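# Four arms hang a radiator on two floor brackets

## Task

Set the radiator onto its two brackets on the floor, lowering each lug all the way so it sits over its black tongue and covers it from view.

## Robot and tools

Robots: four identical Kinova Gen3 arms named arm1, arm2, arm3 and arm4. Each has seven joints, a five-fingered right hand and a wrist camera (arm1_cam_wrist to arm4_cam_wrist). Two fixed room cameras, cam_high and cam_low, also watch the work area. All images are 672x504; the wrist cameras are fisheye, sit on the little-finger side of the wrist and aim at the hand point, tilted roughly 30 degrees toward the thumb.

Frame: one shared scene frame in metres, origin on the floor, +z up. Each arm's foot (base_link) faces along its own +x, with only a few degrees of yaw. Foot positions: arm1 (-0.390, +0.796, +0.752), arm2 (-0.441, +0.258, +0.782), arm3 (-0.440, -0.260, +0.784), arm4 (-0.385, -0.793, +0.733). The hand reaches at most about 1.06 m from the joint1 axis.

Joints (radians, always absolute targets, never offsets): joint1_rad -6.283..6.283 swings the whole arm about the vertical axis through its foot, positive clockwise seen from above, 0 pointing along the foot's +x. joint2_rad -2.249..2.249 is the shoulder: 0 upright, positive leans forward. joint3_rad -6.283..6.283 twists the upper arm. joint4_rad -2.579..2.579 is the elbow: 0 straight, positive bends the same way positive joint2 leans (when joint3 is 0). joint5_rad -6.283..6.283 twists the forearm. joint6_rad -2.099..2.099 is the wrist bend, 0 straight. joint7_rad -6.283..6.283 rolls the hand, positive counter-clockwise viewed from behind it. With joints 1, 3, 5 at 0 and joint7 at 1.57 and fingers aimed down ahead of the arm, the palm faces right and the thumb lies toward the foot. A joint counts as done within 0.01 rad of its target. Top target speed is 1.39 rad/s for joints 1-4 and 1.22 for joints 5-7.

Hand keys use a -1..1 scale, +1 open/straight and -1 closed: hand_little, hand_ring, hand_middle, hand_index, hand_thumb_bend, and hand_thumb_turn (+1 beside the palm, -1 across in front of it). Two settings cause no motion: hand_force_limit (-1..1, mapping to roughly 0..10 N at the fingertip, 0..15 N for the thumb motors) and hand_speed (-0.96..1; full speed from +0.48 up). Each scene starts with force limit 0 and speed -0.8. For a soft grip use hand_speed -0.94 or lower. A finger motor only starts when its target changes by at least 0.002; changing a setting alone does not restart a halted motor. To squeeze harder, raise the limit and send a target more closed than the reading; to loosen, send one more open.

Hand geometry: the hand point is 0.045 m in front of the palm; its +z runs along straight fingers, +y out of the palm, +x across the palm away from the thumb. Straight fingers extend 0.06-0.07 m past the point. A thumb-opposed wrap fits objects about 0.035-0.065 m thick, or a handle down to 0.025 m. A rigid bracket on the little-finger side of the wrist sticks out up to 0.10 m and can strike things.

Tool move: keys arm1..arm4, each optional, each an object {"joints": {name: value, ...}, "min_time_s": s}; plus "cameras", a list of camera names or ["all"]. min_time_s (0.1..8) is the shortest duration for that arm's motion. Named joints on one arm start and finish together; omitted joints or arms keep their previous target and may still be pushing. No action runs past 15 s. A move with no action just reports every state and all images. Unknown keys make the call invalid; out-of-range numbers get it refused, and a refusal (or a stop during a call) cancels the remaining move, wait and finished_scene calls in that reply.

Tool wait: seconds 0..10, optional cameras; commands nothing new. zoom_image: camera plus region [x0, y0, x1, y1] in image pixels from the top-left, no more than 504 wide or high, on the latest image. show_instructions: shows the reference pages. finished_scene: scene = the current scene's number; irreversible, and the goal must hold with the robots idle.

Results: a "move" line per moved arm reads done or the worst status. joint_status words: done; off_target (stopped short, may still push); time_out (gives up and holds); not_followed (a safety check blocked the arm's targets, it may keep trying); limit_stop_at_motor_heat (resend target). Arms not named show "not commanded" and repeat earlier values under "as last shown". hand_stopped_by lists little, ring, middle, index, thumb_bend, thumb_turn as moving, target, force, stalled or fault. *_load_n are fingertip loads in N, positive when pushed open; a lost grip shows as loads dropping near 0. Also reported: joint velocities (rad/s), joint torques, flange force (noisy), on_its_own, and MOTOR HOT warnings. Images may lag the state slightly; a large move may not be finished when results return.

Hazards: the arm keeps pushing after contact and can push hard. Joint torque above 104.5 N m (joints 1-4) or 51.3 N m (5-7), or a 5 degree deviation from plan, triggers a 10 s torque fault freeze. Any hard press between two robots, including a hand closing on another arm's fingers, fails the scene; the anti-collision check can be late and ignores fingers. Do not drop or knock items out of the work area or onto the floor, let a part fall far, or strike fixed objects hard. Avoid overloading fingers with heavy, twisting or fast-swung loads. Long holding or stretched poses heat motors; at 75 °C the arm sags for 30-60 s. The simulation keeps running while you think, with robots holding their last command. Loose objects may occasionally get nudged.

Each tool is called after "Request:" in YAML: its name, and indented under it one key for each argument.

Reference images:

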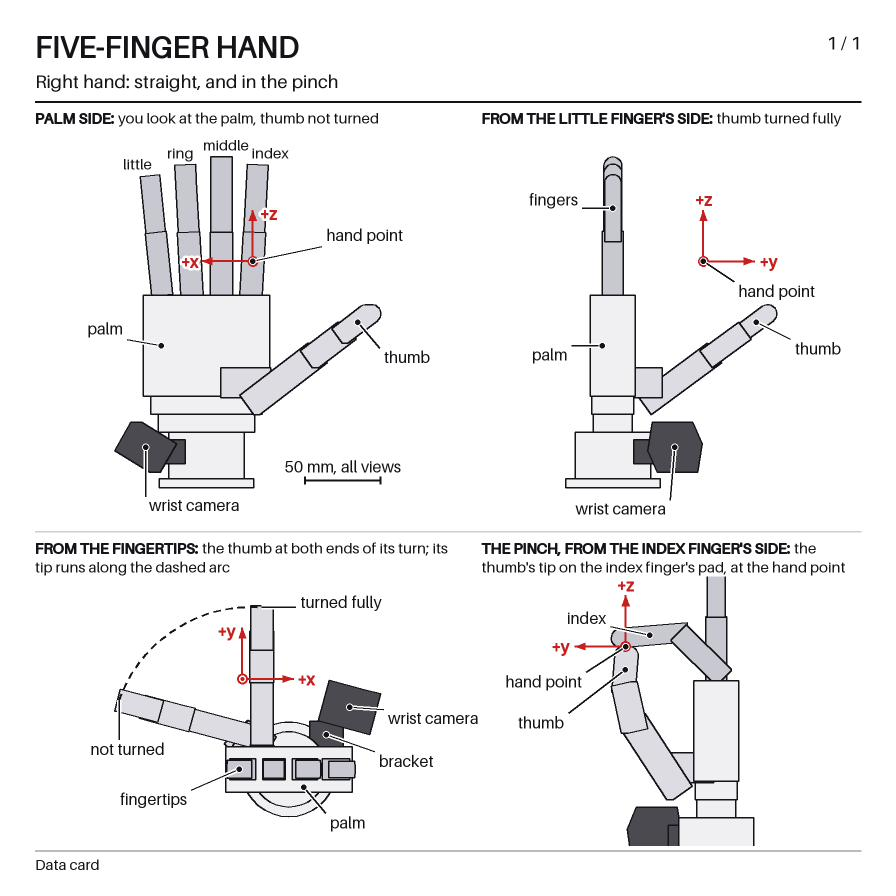

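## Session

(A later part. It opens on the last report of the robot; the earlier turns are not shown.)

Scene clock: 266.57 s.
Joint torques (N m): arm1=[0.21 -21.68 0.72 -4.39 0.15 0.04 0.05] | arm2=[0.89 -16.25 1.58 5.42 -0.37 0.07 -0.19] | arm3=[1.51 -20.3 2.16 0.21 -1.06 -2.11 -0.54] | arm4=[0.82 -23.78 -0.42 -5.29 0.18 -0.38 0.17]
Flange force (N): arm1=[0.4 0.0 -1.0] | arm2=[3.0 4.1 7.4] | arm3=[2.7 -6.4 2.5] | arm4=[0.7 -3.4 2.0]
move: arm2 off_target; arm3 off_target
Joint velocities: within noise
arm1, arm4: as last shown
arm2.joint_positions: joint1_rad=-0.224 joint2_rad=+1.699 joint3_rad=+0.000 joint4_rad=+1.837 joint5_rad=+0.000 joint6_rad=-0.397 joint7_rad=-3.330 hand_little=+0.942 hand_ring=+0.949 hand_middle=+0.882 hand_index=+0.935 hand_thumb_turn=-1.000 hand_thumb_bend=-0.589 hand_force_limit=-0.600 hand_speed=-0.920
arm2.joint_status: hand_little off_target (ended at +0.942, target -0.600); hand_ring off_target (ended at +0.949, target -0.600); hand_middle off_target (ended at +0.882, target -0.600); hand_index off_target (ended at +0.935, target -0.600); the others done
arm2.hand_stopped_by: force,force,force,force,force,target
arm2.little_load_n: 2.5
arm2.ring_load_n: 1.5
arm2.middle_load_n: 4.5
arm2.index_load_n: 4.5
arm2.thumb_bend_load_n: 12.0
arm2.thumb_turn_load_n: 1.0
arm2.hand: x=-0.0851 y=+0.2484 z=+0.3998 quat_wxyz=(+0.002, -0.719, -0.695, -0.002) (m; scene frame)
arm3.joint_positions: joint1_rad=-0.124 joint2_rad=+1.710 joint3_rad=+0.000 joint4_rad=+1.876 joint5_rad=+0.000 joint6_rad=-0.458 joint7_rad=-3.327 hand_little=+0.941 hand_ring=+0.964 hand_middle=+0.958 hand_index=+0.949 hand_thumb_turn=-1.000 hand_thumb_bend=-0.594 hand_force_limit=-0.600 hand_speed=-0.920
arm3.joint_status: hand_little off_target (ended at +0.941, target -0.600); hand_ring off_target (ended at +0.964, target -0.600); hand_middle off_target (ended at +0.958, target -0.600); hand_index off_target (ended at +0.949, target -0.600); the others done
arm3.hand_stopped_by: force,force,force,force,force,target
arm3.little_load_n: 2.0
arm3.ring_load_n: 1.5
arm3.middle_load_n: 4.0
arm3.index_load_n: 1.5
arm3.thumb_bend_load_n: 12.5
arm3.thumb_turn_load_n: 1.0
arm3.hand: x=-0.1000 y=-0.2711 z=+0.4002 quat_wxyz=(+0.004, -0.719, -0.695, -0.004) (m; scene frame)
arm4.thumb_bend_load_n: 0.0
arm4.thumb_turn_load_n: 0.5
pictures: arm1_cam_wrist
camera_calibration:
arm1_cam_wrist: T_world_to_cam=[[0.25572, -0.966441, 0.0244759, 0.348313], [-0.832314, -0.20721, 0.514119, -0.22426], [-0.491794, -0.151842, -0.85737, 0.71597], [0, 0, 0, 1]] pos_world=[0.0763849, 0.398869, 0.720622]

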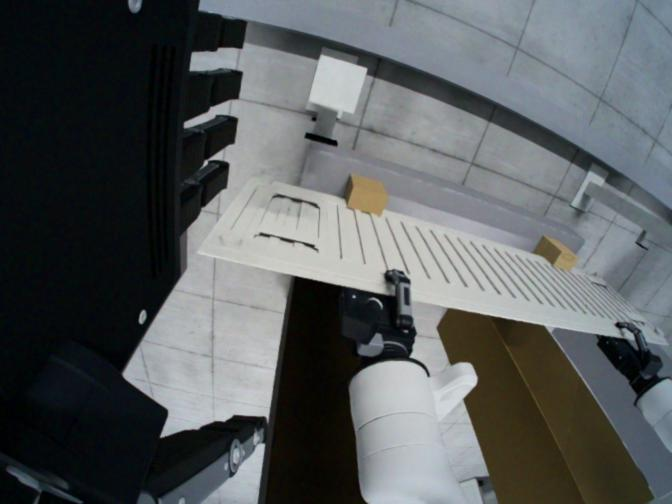

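Request:
move:
  arm1: {"joints":{"hand_speed":0,"hand_little":-1,"hand_ring":-1,"hand_middle":-1,"hand_index":-1,"hand_thumb_turn":-1,"joint1_rad":0.707,"joint2_rad":1.3954,"joint4_rad":1.3416,"joint6_rad":0.4046,"joint7_rad":-4.071},"min_time_s":3}
  arm4: {"joints":{"hand_speed":0,"hand_little":-1,"hand_ring":-1,"hand_middle":-1,"hand_index":-1,"hand_thumb_turn":-1,"joint1_rad":-0.846,"joint2_rad":1.3887,"joint4_rad":1.2341,"joint6_rad":0.5188,"joint7_rad":0.713},"min_time_s":3}
  cameras: ["arm1_cam_wrist","arm4_cam_wrist"]

Request:
zoom_image:
  camera: "arm4_cam_wrist"
  region: [180, 50, 420, 300]

Request:
zoom_image:
  camera: "arm1_cam_wrist"
  region: [180, 50, 420, 300]

Scene clock: 301.20 s.
Joint torques (N m): arm1=[0.21 -21.55 0.81 -2.9 0.13 0 0.05] | arm2=[0.86 -16.24 1.56 5.46 -0.41 0.07 -0.18] | arm3=[1.59 -20.39 2.11 0.25 -1.03 -2.12 -0.53] | arm4=[0.82 -23.81 -0.4 -4.07 0.22 -0.35 0.21]
Flange force (N): arm1=[0.9 0.4 -0.7] | arm2=[2.9 4.2 7.5] | arm3=[2.9 -6.4 2.8] | arm4=[0.2 -3.3 2.6]
move: arm1 done; arm4 done
Joint velocities: within noise
arm1.joint_positions: joint1_rad=+0.707 joint2_rad=+1.395 joint3_rad=+0.000 joint4_rad=+1.342 joint5_rad=+0.000 joint6_rad=+0.405 joint7_rad=-4.071 hand_little=-1.000 hand_ring=-1.000 hand_middle=-1.000 hand_index=-1.000 hand_thumb_turn=-1.000 hand_thumb_bend=+1.000 hand_force_limit=+0.000 hand_speed=+0.000
arm1.joint_status: all done
arm1.hand_stopped_by: target,target,target,target,target,target
arm1.little_load_n: 0.0
arm1.ring_load_n: 0.0
arm1.middle_load_n: 0.0
arm1.index_load_n: 0.0
arm1.thumb_bend_load_n: 0.0
arm1.thumb_turn_load_n: 0.0
arm1.hand: x=-0.0036 y=+0.3914 z=+0.5028 quat_wxyz=(-0.004, -1.000, +0.000, -0.001) (m; scene frame)
arm2, arm3: as last shown
arm3.middle_load_n: 4.5
arm3.thumb_bend_load_n: 12.0
arm4.joint_positions: joint1_rad=-0.846 joint2_rad=+1.389 joint3_rad=+0.000 joint4_rad=+1.234 joint5_rad=+0.000 joint6_rad=+0.519 joint7_rad=+0.713 hand_little=-1.000 hand_ring=-1.000 hand_middle=-1.000 hand_index=-1.000 hand_thumb_turn=-1.000 hand_thumb_bend=+1.000 hand_force_limit=+0.000 hand_speed=+0.000
arm4.joint_status: all done
arm4.hand_stopped_by: target,target,target,target,target,target
arm4.little_load_n: 0.0
arm4.ring_load_n: 0.0
arm4.middle_load_n: 0.0
arm4.index_load_n: 0.0
arm4.thumb_bend_load_n: 0.0
arm4.thumb_turn_load_n: 0.0
arm4.hand: x=-0.0236 y=-0.4370 z=+0.5023 quat_wxyz=(-0.002, +1.000, +0.001, +0.002) (m; scene frame)
pictures: arm1_cam_wrist, arm4_cam_wrist
camera_calibration:
arm1_cam_wrist: T_world_to_cam=[[0.255775, -0.966416, 0.0248663, 0.368144], [-0.832469, -0.207101, 0.51391, -0.181345], [-0.491501, -0.152146, -0.857484, 0.601037], [0, 0, 0, 1]] pos_world=[0.0502847, 0.409669, 0.59942]
arm4_cam_wrist: T_world_to_cam=[[0.261704, -0.96476, 0.0273746, -0.433916], [-0.829013, -0.210176, 0.518231, -0.376774], [-0.494215, -0.158317, -0.854802, 0.462587], [0, 0, 0, 1]] pos_world=[0.0298241, -0.424579, 0.602555]

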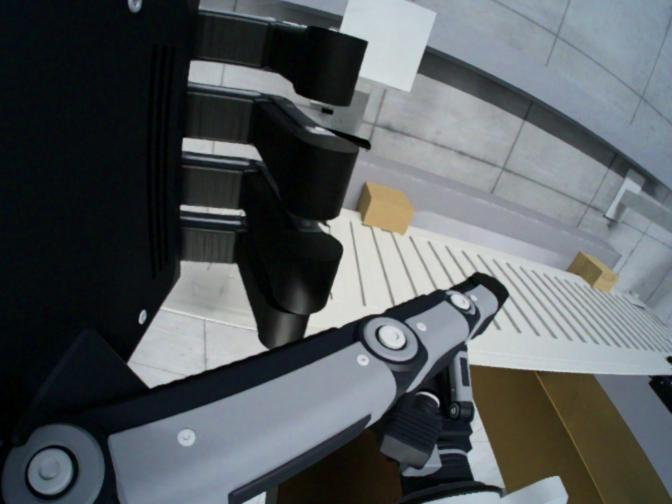

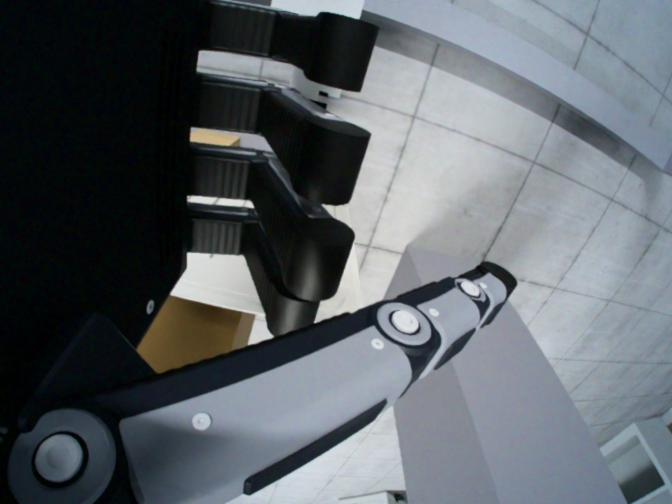

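Scaled by 2.016 from the camera's 672x504 image, which has a finer 960x720 frame.

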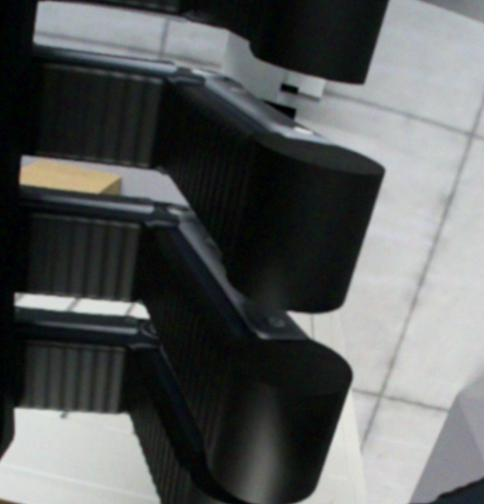

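Scaled by 2.016 from the camera's 672x504 image, which has a finer 960x720 frame.

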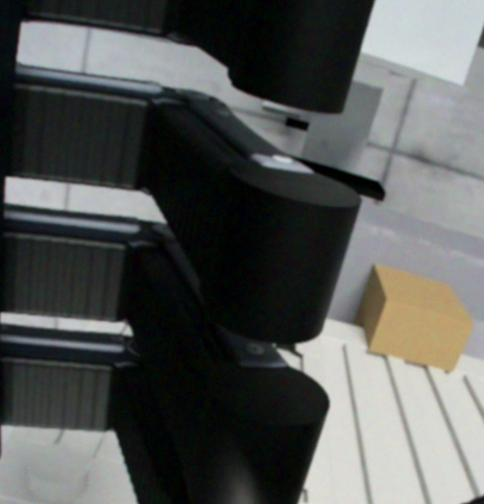

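Request:
move:
  arm1: {"joints":{"hand_little":1,"hand_ring":1,"hand_middle":1,"hand_index":1,"hand_thumb_turn":1,"joint1_rad":0.696,"joint2_rad":1.17,"joint3_rad":0,"joint4_rad":1.367,"joint5_rad":0,"joint6_rad":0.605,"joint7_rad":-4.082},"min_time_s":3}
  arm4: {"joints":{"hand_little":1,"hand_ring":1,"hand_middle":1,"hand_index":1,"hand_thumb_turn":1,"joint1_rad":-0.812,"joint2_rad":1.166,"joint3_rad":0,"joint4_rad":1.277,"joint5_rad":0,"joint6_rad":0.6985,"joint7_rad":0.747},"min_time_s":3}
  arm2: {"joints":{"hand_force_limit":0.9,"hand_speed":-0.92,"hand_thumb_bend":-0.95}}
  arm3: {"joints":{"hand_force_limit":0.9,"hand_speed":-0.92,"hand_thumb_bend":-0.95}}

Request:
move:
  arm2: {"joints":{"joint2_rad":1.6877,"joint4_rad":1.8500,"joint6_rad":-0.3991},"min_time_s":2}
  arm3: {"joints":{"joint2_rad":1.6984,"joint4_rad":1.8893,"joint6_rad":-0.4599},"min_time_s":2}
  cameras: ["all"]

Request:
zoom_image:
  camera: "arm4_cam_wrist"
  region: [200, 150, 360, 290]

Request:
zoom_image:
  camera: "arm1_cam_wrist"
  region: [180, 100, 380, 290]

Request:
zoom_image:
  camera: "cam_low"
  region: [120, 180, 300, 400]

Scene clock: 319.33 s.
Joint torques (N m): arm1=[0.22 -21.67 0.73 -4.35 0.15 0.03 0.03] | arm2=[0.9 -16.19 1.48 5.69 -0.43 0.13 -0.26] | arm3=[1.56 -20.47 2.17 -0.07 -1.1 -2.18 -0.59] | arm4=[0.79 -23.82 -0.41 -5.29 0.21 -0.37 0.21]
Flange force (N): arm1=[0.5 0.1 -1.0] | arm2=[2.9 4.6 8.0] | arm3=[2.6 -7.0 2.1] | arm4=[0.7 -3.4 2.1]
move: arm1 done; arm2 off_target; arm3 off_target; arm4 done
Joint velocities: within noise
arm1.joint_positions: joint1_rad=+0.696 joint2_rad=+1.170 joint3_rad=+0.000 joint4_rad=+1.367 joint5_rad=+0.000 joint6_rad=+0.605 joint7_rad=-4.082 hand_little=+1.000 hand_ring=+1.000 hand_middle=+1.000 hand_index=+1.000 hand_thumb_turn=+1.000 hand_thumb_bend=+1.000 hand_force_limit=+0.000 hand_speed=+0.000
arm1.joint_status: all done
arm1.hand_stopped_by: target,target,target,target,target,target
arm1.little_load_n: 0.0
arm1.ring_load_n: 0.0
arm1.middle_load_n: 0.0
arm1.index_load_n: 0.0
arm1.thumb_bend_load_n: 0.0
arm1.thumb_turn_load_n: 0.0
arm1.hand: x=+0.0225 y=+0.3806 z=+0.6240 quat_wxyz=(-0.004, -1.000, +0.000, -0.001) (m; scene frame)
arm2.joint_positions: joint1_rad=-0.224 joint2_rad=+1.699 joint3_rad=+0.000 joint4_rad=+1.837 joint5_rad=+0.000 joint6_rad=-0.397 joint7_rad=-3.330 hand_little=+0.942 hand_ring=+0.949 hand_middle=+0.882 hand_index=+0.935 hand_thumb_turn=-1.000 hand_thumb_bend=-0.594 hand_force_limit=+0.900 hand_speed=-0.920
arm2.joint_status: hand_thumb_bend off_target (ended at -0.594, target -0.950); the others done
arm2.hand_stopped_by: force,force,force,force,force,target
arm2.little_load_n: 2.5
arm2.ring_load_n: 2.0
arm2.middle_load_n: 5.0
arm2.index_load_n: 5.0
arm2.thumb_bend_load_n: 14.0
arm2.thumb_turn_load_n: 1.0
arm2.hand: x=-0.0851 y=+0.2484 z=+0.3998 quat_wxyz=(+0.002, -0.719, -0.695, -0.002) (m; scene frame)
arm3.joint_positions: joint1_rad=-0.124 joint2_rad=+1.710 joint3_rad=+0.000 joint4_rad=+1.876 joint5_rad=+0.000 joint6_rad=-0.458 joint7_rad=-3.327 hand_little=+0.941 hand_ring=+0.964 hand_middle=+0.958 hand_index=+0.949 hand_thumb_turn=-1.000 hand_thumb_bend=-0.596 hand_force_limit=+0.900 hand_speed=-0.920
arm3.joint_status: hand_thumb_bend off_target (ended at -0.596, target -0.950); the others done
arm3.hand_stopped_by: force,force,force,force,force,target
arm3.little_load_n: 2.0
arm3.ring_load_n: 1.5
arm3.middle_load_n: 4.0
arm3.index_load_n: 1.5
arm3.thumb_bend_load_n: 13.0
arm3.thumb_turn_load_n: 1.0
arm3.hand: x=-0.1000 y=-0.2711 z=+0.4002 quat_wxyz=(+0.004, -0.719, -0.695, -0.004) (m; scene frame)
arm4.joint_positions: joint1_rad=-0.812 joint2_rad=+1.166 joint3_rad=+0.000 joint4_rad=+1.277 joint5_rad=+0.000 joint6_rad=+0.699 joint7_rad=+0.747 hand_little=+1.000 hand_ring=+1.000 hand_middle=+1.000 hand_index=+1.000 hand_thumb_turn=+1.000 hand_thumb_bend=+1.000 hand_force_limit=+0.000 hand_speed=+0.000
arm4.joint_status: all done
arm4.hand_stopped_by: target,target,target,target,target,target
arm4.little_load_n: 0.0
arm4.ring_load_n: 0.0
arm4.middle_load_n: 0.0
arm4.index_load_n: 0.0
arm4.thumb_bend_load_n: 0.0
arm4.thumb_turn_load_n: 0.0
arm4.hand: x=+0.0027 y=-0.4370 z=+0.6242 quat_wxyz=(-0.002, +1.000, +0.001, +0.002) (m; scene frame)
pictures: none

Scene clock: 321.63 s.
Joint torques (N m): arm1=[0.22 -21.73 0.7 -4.36 0.15 0.04 0.03] | arm2=[0.54 -18.96 0.79 6.36 -0.3 -0.01 -0.29] | arm3=[1.79 -24.18 2.52 2.44 -1.06 -2.13 -0.52] | arm4=[0.84 -23.81 -0.41 -5.27 0.19 -0.4 0.2]
Flange force (N): arm1=[0.5 0.2 -0.8] | arm2=[1.5 4.2 16.0] | arm3=[3.6 -5.9 17.2] | arm4=[0.7 -3.6 2.0]
move: arm2 done; arm3 done
Joint velocities: within noise
arm1, arm4: as last shown
arm2.joint_positions: joint1_rad=-0.224 joint2_rad=+1.688 joint3_rad=+0.000 joint4_rad=+1.850 joint5_rad=+0.000 joint6_rad=-0.399 joint7_rad=-3.330 hand_little=+0.942 hand_ring=+0.949 hand_middle=+0.882 hand_index=+0.935 hand_thumb_turn=-1.000 hand_thumb_bend=-0.594 hand_force_limit=+0.900 hand_speed=-0.920
arm2.joint_status: all done
arm2.hand_stopped_by: force,force,force,force,force,target
arm2.little_load_n: 2.0
arm2.ring_load_n: 1.0
arm2.middle_load_n: 4.0
arm2.index_load_n: 4.5
arm2.thumb_bend_load_n: 14.0
arm2.thumb_turn_load_n: 1.0
arm2.hand: x=-0.0851 y=+0.2484 z=+0.4048 quat_wxyz=(+0.002, -0.719, -0.695, -0.002) (m; scene frame)
arm3.joint_positions: joint1_rad=-0.124 joint2_rad=+1.698 joint3_rad=+0.000 joint4_rad=+1.889 joint5_rad=+0.000 joint6_rad=-0.460 joint7_rad=-3.327 hand_little=+0.941 hand_ring=+0.964 hand_middle=+0.958 hand_index=+0.949 hand_thumb_turn=-1.000 hand_thumb_bend=-0.596 hand_force_limit=+0.900 hand_speed=-0.920
arm3.joint_status: all done
arm3.hand_stopped_by: force,force,force,force,force,target
arm3.little_load_n: 2.0
arm3.ring_load_n: 1.0
arm3.middle_load_n: 4.0
arm3.index_load_n: 1.0
arm3.thumb_bend_load_n: 13.0
arm3.thumb_turn_load_n: 0.5
arm3.hand: x=-0.1000 y=-0.2711 z=+0.4052 quat_wxyz=(+0.004, -0.719, -0.695, -0.004) (m; scene frame)
pictures: arm1_cam_wrist, arm2_cam_wrist, arm3_cam_wrist, arm4_cam_wrist, cam_high, cam_low
camera_calibration:
arm1_cam_wrist: T_world_to_cam=[[0.25572, -0.966441, 0.0244759, 0.348216], [-0.832314, -0.20721, 0.514119, -0.22428], [-0.491794, -0.151842, -0.85737, 0.715955], [0, 0, 0, 1]] pos_world=[0.0763849, 0.398769, 0.720622]
arm2_cam_wrist: T_world_to_cam=[[0.968868, 0.244031, 0.0417599, -0.00242119], [0.182353, -0.81748, 0.546327, -0.00864924], [0.167459, -0.521704, -0.83653, 0.594637], [0, 0, 0, 1]] pos_world=[-0.0956542, 0.303745, 0.502258]
arm3_cam_wrist: T_world_to_cam=[[0.967908, 0.249577, -0.0294131, 0.178854], [0.229892, -0.832078, 0.504772, -0.409927], [0.101506, -0.495335, -0.862751, 0.335721], [0, 0, 0, 1]] pos_world=[-0.112952, -0.219435, 0.501824]
arm4_cam_wrist: T_world_to_cam=[[0.261624, -0.96478, 0.0274251, -0.444203], [-0.829038, -0.210083, 0.51823, -0.418019], [-0.494216, -0.158318, -0.854802, 0.579834], [0, 0, 0, 1]] pos_world=[0.056224, -0.424579, 0.724455]

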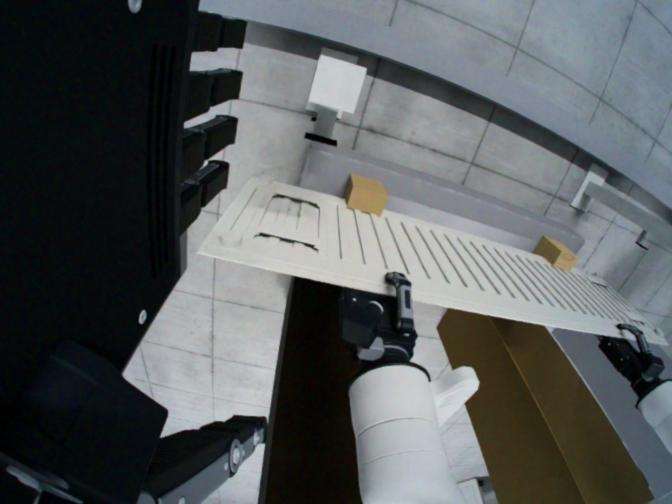

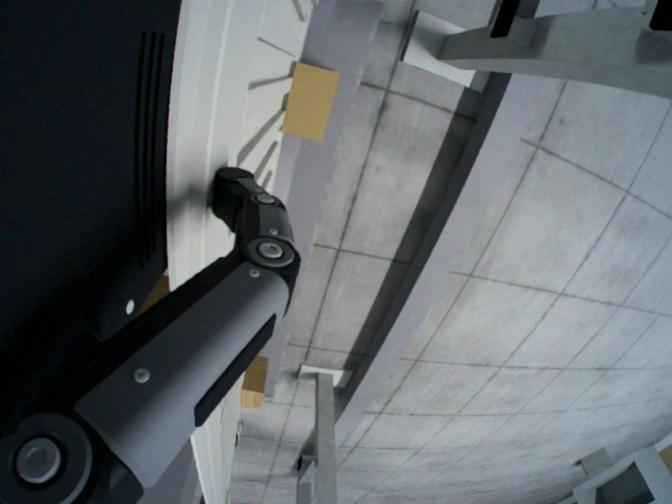

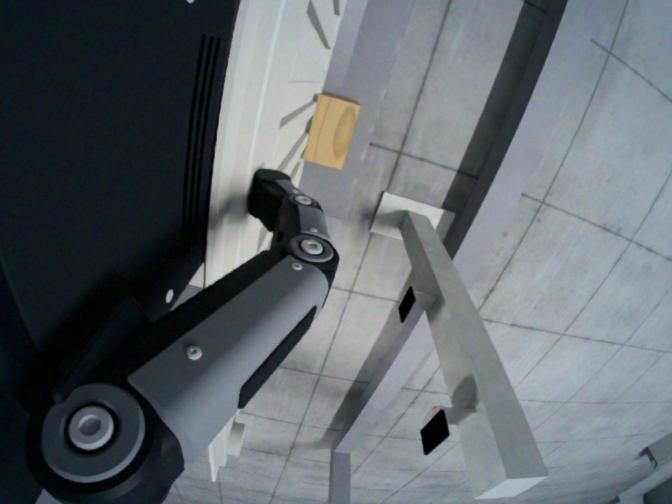

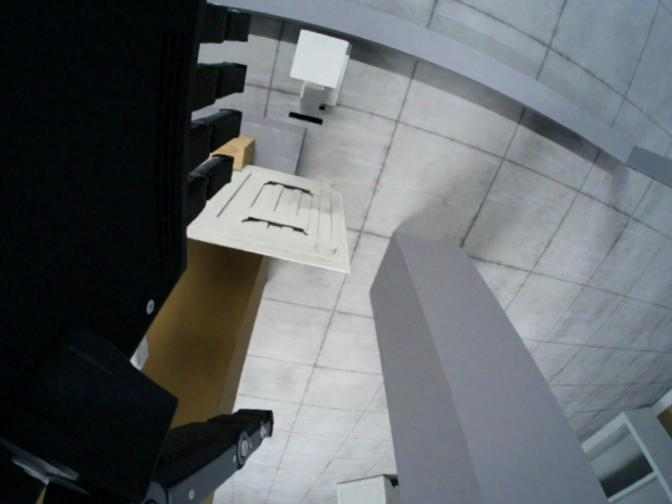

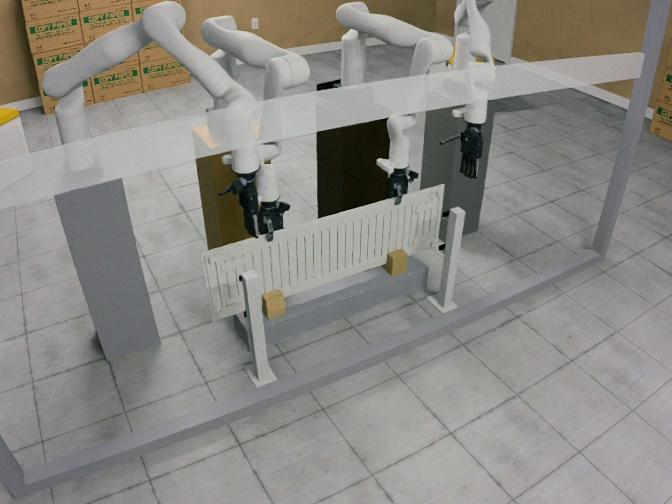

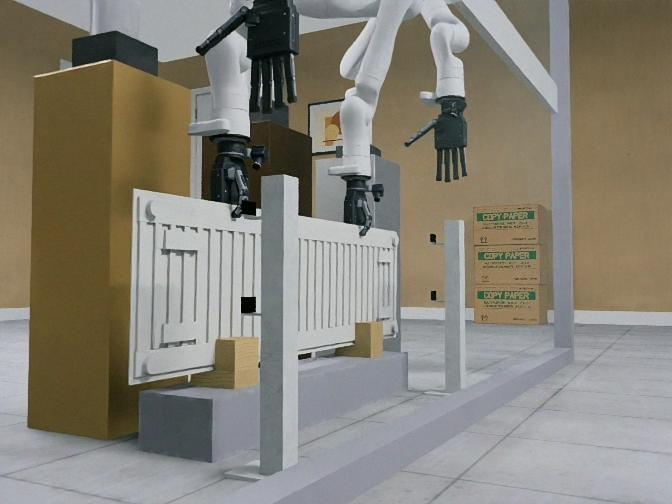

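Scaled by 3.150 from the camera's 672x504 image, which has a finer 960x720 frame.

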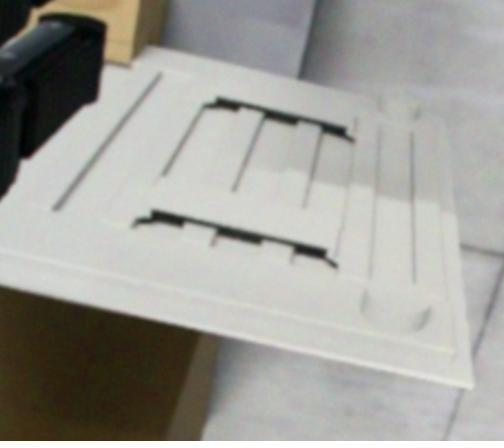

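Scaled by 2.520 from the camera's 672x504 image, which has a finer 960x720 frame.

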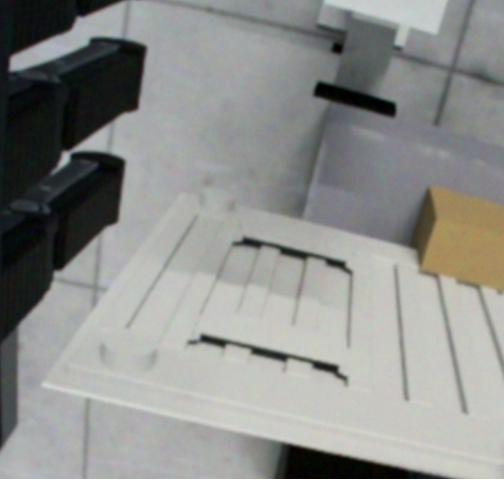

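Scaled by 2.291.

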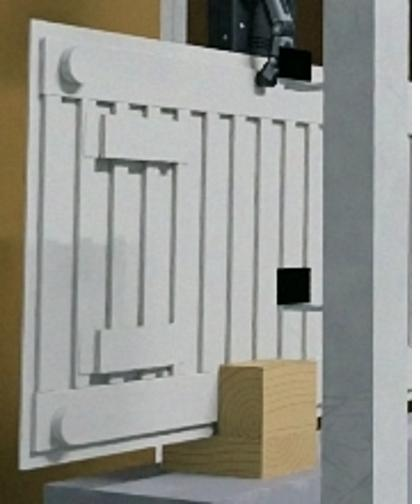

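Request:
move:
  arm2: {"joints":{"joint2_rad":1.6762,"joint4_rad":1.8634,"joint6_rad":-0.4010},"min_time_s":2}
  arm3: {"joints":{"joint2_rad":1.6872,"joint4_rad":1.9028,"joint6_rad":-0.4622},"min_time_s":2}
  cameras: ["cam_low","arm3_cam_wrist"]

Request:
zoom_image:
  camera: "cam_low"
  region: [120, 180, 300, 400]

Request:
zoom_image:
  camera: "arm3_cam_wrist"
  region: [180, 100, 420, 350]

Scene clock: 335.60 s.
Joint torques (N m): arm1=[0.2 -21.71 0.72 -4.4 0.15 0.03 0.05] | arm2=[0.51 -20.4 1.08 4.93 -0.22 -0.85 -0.16] | arm3=[1.75 -23.79 3.57 1.47 -1.01 -2.61 -0.15] | arm4=[0.84 -23.86 -0.4 -5.29 0.17 -0.36 0.22]
Flange force (N): arm1=[0.4 0.0 -0.9] | arm2=[1.7 2.2 15.7] | arm3=[4.8 -6.4 13.9] | arm4=[0.6 -3.5 2.2]
move: arm2 done; arm3 done
Joint velocities: within noise
arm1, arm4: as last shown
arm2.joint_positions: joint1_rad=-0.224 joint2_rad=+1.676 joint3_rad=+0.000 joint4_rad=+1.863 joint5_rad=+0.000 joint6_rad=-0.401 joint7_rad=-3.330 hand_little=+0.942 hand_ring=+0.949 hand_middle=+0.882 hand_index=+0.935 hand_thumb_turn=-1.000 hand_thumb_bend=-0.594 hand_force_limit=+0.900 hand_speed=-0.920
arm2.joint_status: all done
arm2.hand_stopped_by: force,force,force,force,force,target
arm2.little_load_n: 3.5
arm2.ring_load_n: 2.0
arm2.middle_load_n: 4.5
arm2.index_load_n: 5.0
arm2.thumb_bend_load_n: 12.0
arm2.thumb_turn_load_n: 1.0
arm2.hand: x=-0.0850 y=+0.2483 z=+0.4098 quat_wxyz=(+0.002, -0.719, -0.695, -0.002) (m; scene frame)
arm3.joint_positions: joint1_rad=-0.124 joint2_rad=+1.687 joint3_rad=+0.000 joint4_rad=+1.903 joint5_rad=+0.000 joint6_rad=-0.462 joint7_rad=-3.327 hand_little=+0.942 hand_ring=+0.964 hand_middle=+0.958 hand_index=+0.949 hand_thumb_turn=-1.000 hand_thumb_bend=-0.596 hand_force_limit=+0.900 hand_speed=-0.920
arm3.joint_status: all done
arm3.hand_stopped_by: force,force,force,force,force,target
arm3.little_load_n: 4.0
arm3.ring_load_n: 3.0
arm3.middle_load_n: 6.0
arm3.index_load_n: 3.5
arm3.thumb_bend_load_n: 9.5
arm3.thumb_turn_load_n: 0.5
arm3.hand: x=-0.1000 y=-0.2712 z=+0.4102 quat_wxyz=(+0.004, -0.719, -0.695, -0.004) (m; scene frame)
arm4.little_load_n: -0.5
arm4.ring_load_n: -0.5
pictures: arm3_cam_wrist, cam_low
camera_calibration:
arm3_cam_wrist: T_world_to_cam=[[0.967908, 0.249577, -0.0294131, 0.179026], [0.229892, -0.832078, 0.504772, -0.412534], [0.101506, -0.495335, -0.862751, 0.339985], [0, 0, 0, 1]] pos_world=[-0.112952, -0.219535, 0.506824]

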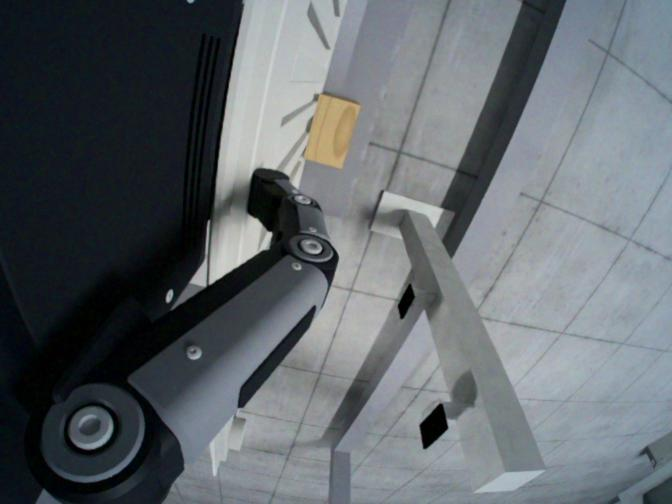

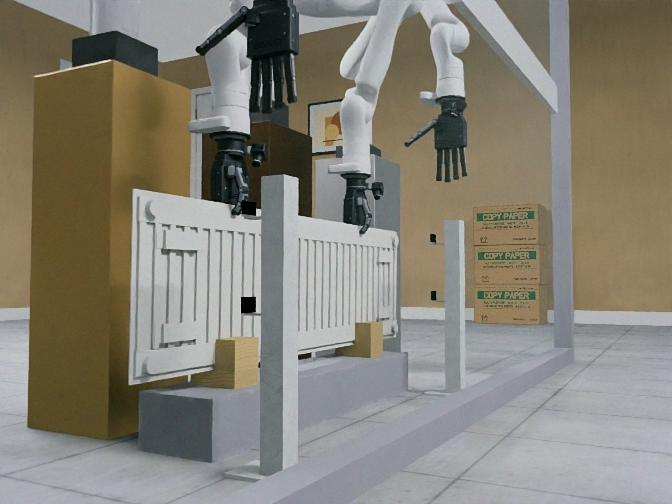

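Scaled by 2.291.

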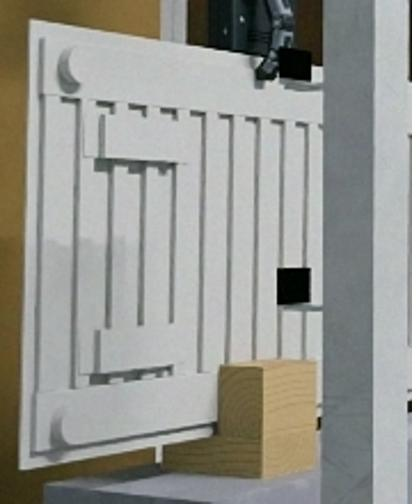

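Scaled by 2.016 from the camera's 672x504 image, which has a finer 960x720 frame.

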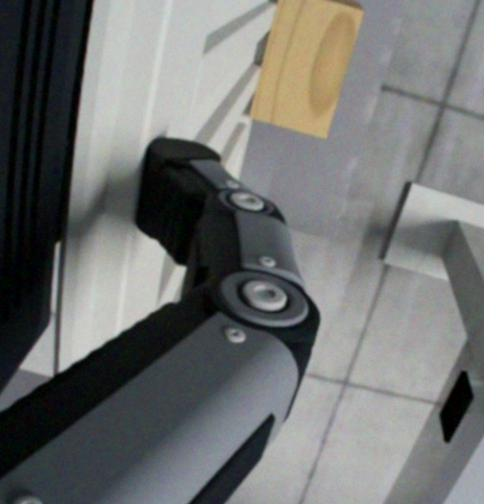

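Request:
move:
  arm2: {"joints":{"joint2_rad":1.6992,"joint4_rad":1.8366,"joint6_rad":-0.3972},"min_time_s":2}
  arm3: {"joints":{"joint2_rad":1.7096,"joint4_rad":1.8758,"joint6_rad":-0.4576},"min_time_s":2}

Request:
move:
  arm2: {"joints":{"hand_force_limit":1.0,"hand_speed":-0.7,"hand_thumb_bend":-0.90}}
  arm3: {"joints":{"hand_force_limit":1.0,"hand_speed":-0.7,"hand_thumb_bend":-0.90}}

Scene clock: 482.77 s.
Joint torques (N m): arm1=[0.19 -21.66 0.72 -4.36 0.16 0.06 0.05] | arm2=[0.56 -11.05 0.19 2.84 -0.17 -0.14 -0.3] | arm3=[1.92 -15.14 2.2 -1.95 -1.13 -1.89 -0.65] | arm4=[0.77 -23.77 -0.44 -5.28 0.21 -0.39 0.16]
Flange force (N): arm1=[0.4 0.0 -0.9] | arm2=[1.6 4.0 -11.3] | arm3=[3.8 -6.4 -15.1] | arm4=[0.8 -3.3 2.0]
move: arm2 done; arm3 done
Joint velocities: within noise
arm1, arm4: as last shown
arm2.joint_positions: joint1_rad=-0.224 joint2_rad=+1.699 joint3_rad=+0.000 joint4_rad=+1.837 joint5_rad=+0.000 joint6_rad=-0.397 joint7_rad=-3.330 hand_little=+0.942 hand_ring=+0.949 hand_middle=+0.882 hand_index=+0.935 hand_thumb_turn=-1.000 hand_thumb_bend=-0.594 hand_force_limit=+0.900 hand_speed=-0.920
arm2.joint_status: all done
arm2.hand_stopped_by: force,force,force,force,force,target
arm2.little_load_n: 3.0
arm2.ring_load_n: 2.0
arm2.middle_load_n: 5.5
arm2.index_load_n: 5.5
arm2.thumb_bend_load_n: 13.0
arm2.thumb_turn_load_n: 1.5
arm2.hand: x=-0.0851 y=+0.2484 z=+0.3998 quat_wxyz=(+0.002, -0.719, -0.695, -0.002) (m; scene frame)
arm3.joint_positions: joint1_rad=-0.124 joint2_rad=+1.710 joint3_rad=+0.000 joint4_rad=+1.876 joint5_rad=+0.000 joint6_rad=-0.458 joint7_rad=-3.327 hand_little=+0.942 hand_ring=+0.964 hand_middle=+0.958 hand_index=+0.949 hand_thumb_turn=-1.000 hand_thumb_bend=-0.596 hand_force_limit=+0.900 hand_speed=-0.920
arm3.joint_status: all done
arm3.hand_stopped_by: force,force,force,force,force,target
arm3.little_load_n: 2.0
arm3.ring_load_n: 1.5
arm3.middle_load_n: 5.0
arm3.index_load_n: 2.0
arm3.thumb_bend_load_n: 12.0
arm3.thumb_turn_load_n: 1.0
arm3.hand: x=-0.1000 y=-0.2711 z=+0.4002 quat_wxyz=(+0.004, -0.719, -0.695, -0.004) (m; scene frame)
arm4.little_load_n: 0.0
arm4.ring_load_n: 0.0
arm4.index_load_n: -0.5
pictures: none

Scene clock: 483.20 s.
Joint torques (N m): arm1=[0.24 -21.71 0.7 -4.39 0.15 0.04 0.04] | arm2=[0.55 -10.94 0.14 2.81 -0.23 -0.14 -0.33] | arm3=[1.93 -15.06 2.14 -2.05 -1.2 -1.89 -0.68] | arm4=[0.87 -23.76 -0.43 -5.31 0.16 -0.4 0.22]
Flange force (N): arm1=[0.4 0.0 -0.9] | arm2=[1.4 4.1 -11.6] | arm3=[3.6 -6.5 -15.6] | arm4=[0.5 -3.4 2.0]
move: arm2 off_target; arm3 off_target
Joint velocities: within noise
arm1, arm4: as last shown
arm2.joint_positions: joint1_rad=-0.224 joint2_rad=+1.699 joint3_rad=+0.000 joint4_rad=+1.837 joint5_rad=+0.000 joint6_rad=-0.397 joint7_rad=-3.330 hand_little=+0.942 hand_ring=+0.949 hand_middle=+0.882 hand_index=+0.935 hand_thumb_turn=-1.000 hand_thumb_bend=-0.598 hand_force_limit=+1.000 hand_speed=-0.700
arm2.joint_status: hand_thumb_bend off_target (ended at -0.598, target -0.900); the others done
arm2.hand_stopped_by: force,force,force,force,force,target
arm2.little_load_n: 3.5
arm2.ring_load_n: 2.5
arm2.middle_load_n: 5.0
arm2.index_load_n: 5.5
arm2.thumb_bend_load_n: 14.0
arm2.thumb_turn_load_n: 1.5
arm2.hand: x=-0.0851 y=+0.2484 z=+0.3998 quat_wxyz=(+0.002, -0.719, -0.695, -0.002) (m; scene frame)
arm3.joint_positions: joint1_rad=-0.124 joint2_rad=+1.710 joint3_rad=+0.000 joint4_rad=+1.876 joint5_rad=+0.000 joint6_rad=-0.458 joint7_rad=-3.327 hand_little=+0.942 hand_ring=+0.964 hand_middle=+0.958 hand_index=+0.949 hand_thumb_turn=-1.000 hand_thumb_bend=-0.600 hand_force_limit=+1.000 hand_speed=-0.700
arm3.joint_status: hand_thumb_bend off_target (ended at -0.600, target -0.900); the others done
arm3.hand_stopped_by: force,force,force,force,force,target
arm3.little_load_n: 1.5
arm3.ring_load_n: 2.0
arm3.middle_load_n: 4.5
arm3.index_load_n: 2.0
arm3.thumb_bend_load_n: 13.5
arm3.thumb_turn_load_n: 1.5
arm3.hand: x=-0.1000 y=-0.2711 z=+0.4002 quat_wxyz=(+0.004, -0.719, -0.695, -0.004) (m; scene frame)
arm4.index_load_n: 0.0
pictures: none

Request:
move:
  arm2: {"joints":{"hand_speed":-0.7,"hand_thumb_bend":-0.50}}
  arm3: {"joints":{"hand_speed":-0.7,"hand_thumb_bend":-0.50}}

Request:
move:
  arm2: {"joints":{"hand_thumb_bend":-0.90}}
  arm3: {"joints":{"hand_thumb_bend":-0.90}}

Scene clock: 489.33 s.
Joint torques (N m): arm1=[0.17 -21.68 0.71 -4.35 0.16 0.02 0.05] | arm2=[0.21 -16.4 0.7 3.8 0.08 -0.28 0.06] | arm3=[1.19 -18.71 2.24 0.95 -0.4 -1.58 0.07] | arm4=[0.8 -23.8 -0.35 -5.33 0.2 -0.4 0.2]
Flange force (N): arm1=[0.5 0.2 -0.9] | arm2=[1.4 1.6 3.5] | arm3=[3.8 -5.0 0.7] | arm4=[0.6 -3.3 2.0]
move: arm2 done; arm3 done
Joint velocities: within noise
arm1, arm4: as last shown
arm2.joint_positions: joint1_rad=-0.224 joint2_rad=+1.699 joint3_rad=+0.000 joint4_rad=+1.837 joint5_rad=+0.000 joint6_rad=-0.397 joint7_rad=-3.330 hand_little=+0.941 hand_ring=+0.949 hand_middle=+0.882 hand_index=+0.935 hand_thumb_turn=-1.000 hand_thumb_bend=-0.500 hand_force_limit=+1.000 hand_speed=-0.700
arm2.joint_status: all done
arm2.hand_stopped_by: force,force,force,force,target,target
arm2.little_load_n: 0.0
arm2.ring_load_n: 0.0
arm2.middle_load_n: 0.0
arm2.index_load_n: 0.5
arm2.thumb_bend_load_n: 0.0
arm2.thumb_turn_load_n: 0.0
arm2.hand: x=-0.0852 y=+0.2484 z=+0.3997 quat_wxyz=(+0.002, -0.719, -0.695, -0.002) (m; scene frame)
arm3.joint_positions: joint1_rad=-0.124 joint2_rad=+1.710 joint3_rad=+0.000 joint4_rad=+1.876 joint5_rad=+0.000 joint6_rad=-0.458 joint7_rad=-3.327 hand_little=+0.941 hand_ring=+0.964 hand_middle=+0.958 hand_index=+0.949 hand_thumb_turn=-1.000 hand_thumb_bend=-0.500 hand_force_limit=+1.000 hand_speed=-0.700
arm3.joint_status: all done
arm3.hand_stopped_by: force,force,force,force,target,target
arm3.little_load_n: 1.0
arm3.ring_load_n: 0.0
arm3.middle_load_n: 2.5
arm3.index_load_n: 0.5
arm3.thumb_bend_load_n: 0.0
arm3.thumb_turn_load_n: 0.0
arm3.hand: x=-0.1000 y=-0.2711 z=+0.4002 quat_wxyz=(+0.004, -0.719, -0.695, -0.004) (m; scene frame)
pictures: none

Scene clock: 490.53 s.
Joint torques (N m): arm1=[0.2 -21.74 0.73 -4.37 0.13 0.04 0.05] | arm2=[0.05 -16.16 -0.31 5.24 -0.01 -0.06 -0.26] | arm3=[2 -20.67 2.7 -0.06 -1.23 -2.22 -0.65] | arm4=[0.8 -23.89 -0.46 -5.31 0.19 -0.36 0.18]
Flange force (N): arm1=[0.5 0.1 -0.8] | arm2=[0.1 4.7 6.8] | arm3=[3.9 -7.3 2.6] | arm4=[0.7 -3.4 2.2]
move: arm2 off_target; arm3 off_target
Joint velocities: within noise
arm1, arm4: as last shown
arm2.joint_positions: joint1_rad=-0.224 joint2_rad=+1.699 joint3_rad=+0.000 joint4_rad=+1.837 joint5_rad=+0.000 joint6_rad=-0.397 joint7_rad=-3.330 hand_little=+0.942 hand_ring=+0.949 hand_middle=+0.882 hand_index=+0.935 hand_thumb_turn=-1.000 hand_thumb_bend=-0.598 hand_force_limit=+1.000 hand_speed=-0.700
arm2.joint_status: hand_thumb_bend off_target (ended at -0.598, target -0.900)
arm2.hand_stopped_by: force,force,force,force,force,target
arm2.little_load_n: 2.5
arm2.ring_load_n: 1.5
arm2.middle_load_n: 4.0
arm2.index_load_n: 4.5
arm2.thumb_bend_load_n: 15.0
arm2.thumb_turn_load_n: 1.0
arm2.hand: x=-0.0851 y=+0.2484 z=+0.3998 quat_wxyz=(+0.002, -0.719, -0.695, -0.002) (m; scene frame)
arm3.joint_positions: joint1_rad=-0.124 joint2_rad=+1.710 joint3_rad=+0.000 joint4_rad=+1.876 joint5_rad=+0.000 joint6_rad=-0.458 joint7_rad=-3.327 hand_little=+0.941 hand_ring=+0.964 hand_middle=+0.958 hand_index=+0.949 hand_thumb_turn=-1.000 hand_thumb_bend=-0.599 hand_force_limit=+1.000 hand_speed=-0.700
arm3.joint_status: hand_thumb_bend off_target (ended at -0.599, target -0.900)
arm3.hand_stopped_by: force,force,force,force,force,target
arm3.little_load_n: 2.0
arm3.ring_load_n: 1.0
arm3.middle_load_n: 4.0
arm3.index_load_n: 1.5
arm3.thumb_bend_load_n: 14.0
arm3.thumb_turn_load_n: 1.0
arm3.hand: x=-0.1000 y=-0.2711 z=+0.4002 quat_wxyz=(+0.004, -0.719, -0.695, -0.004) (m; scene frame)
arm4.thumb_bend_load_n: -0.5
pictures: none


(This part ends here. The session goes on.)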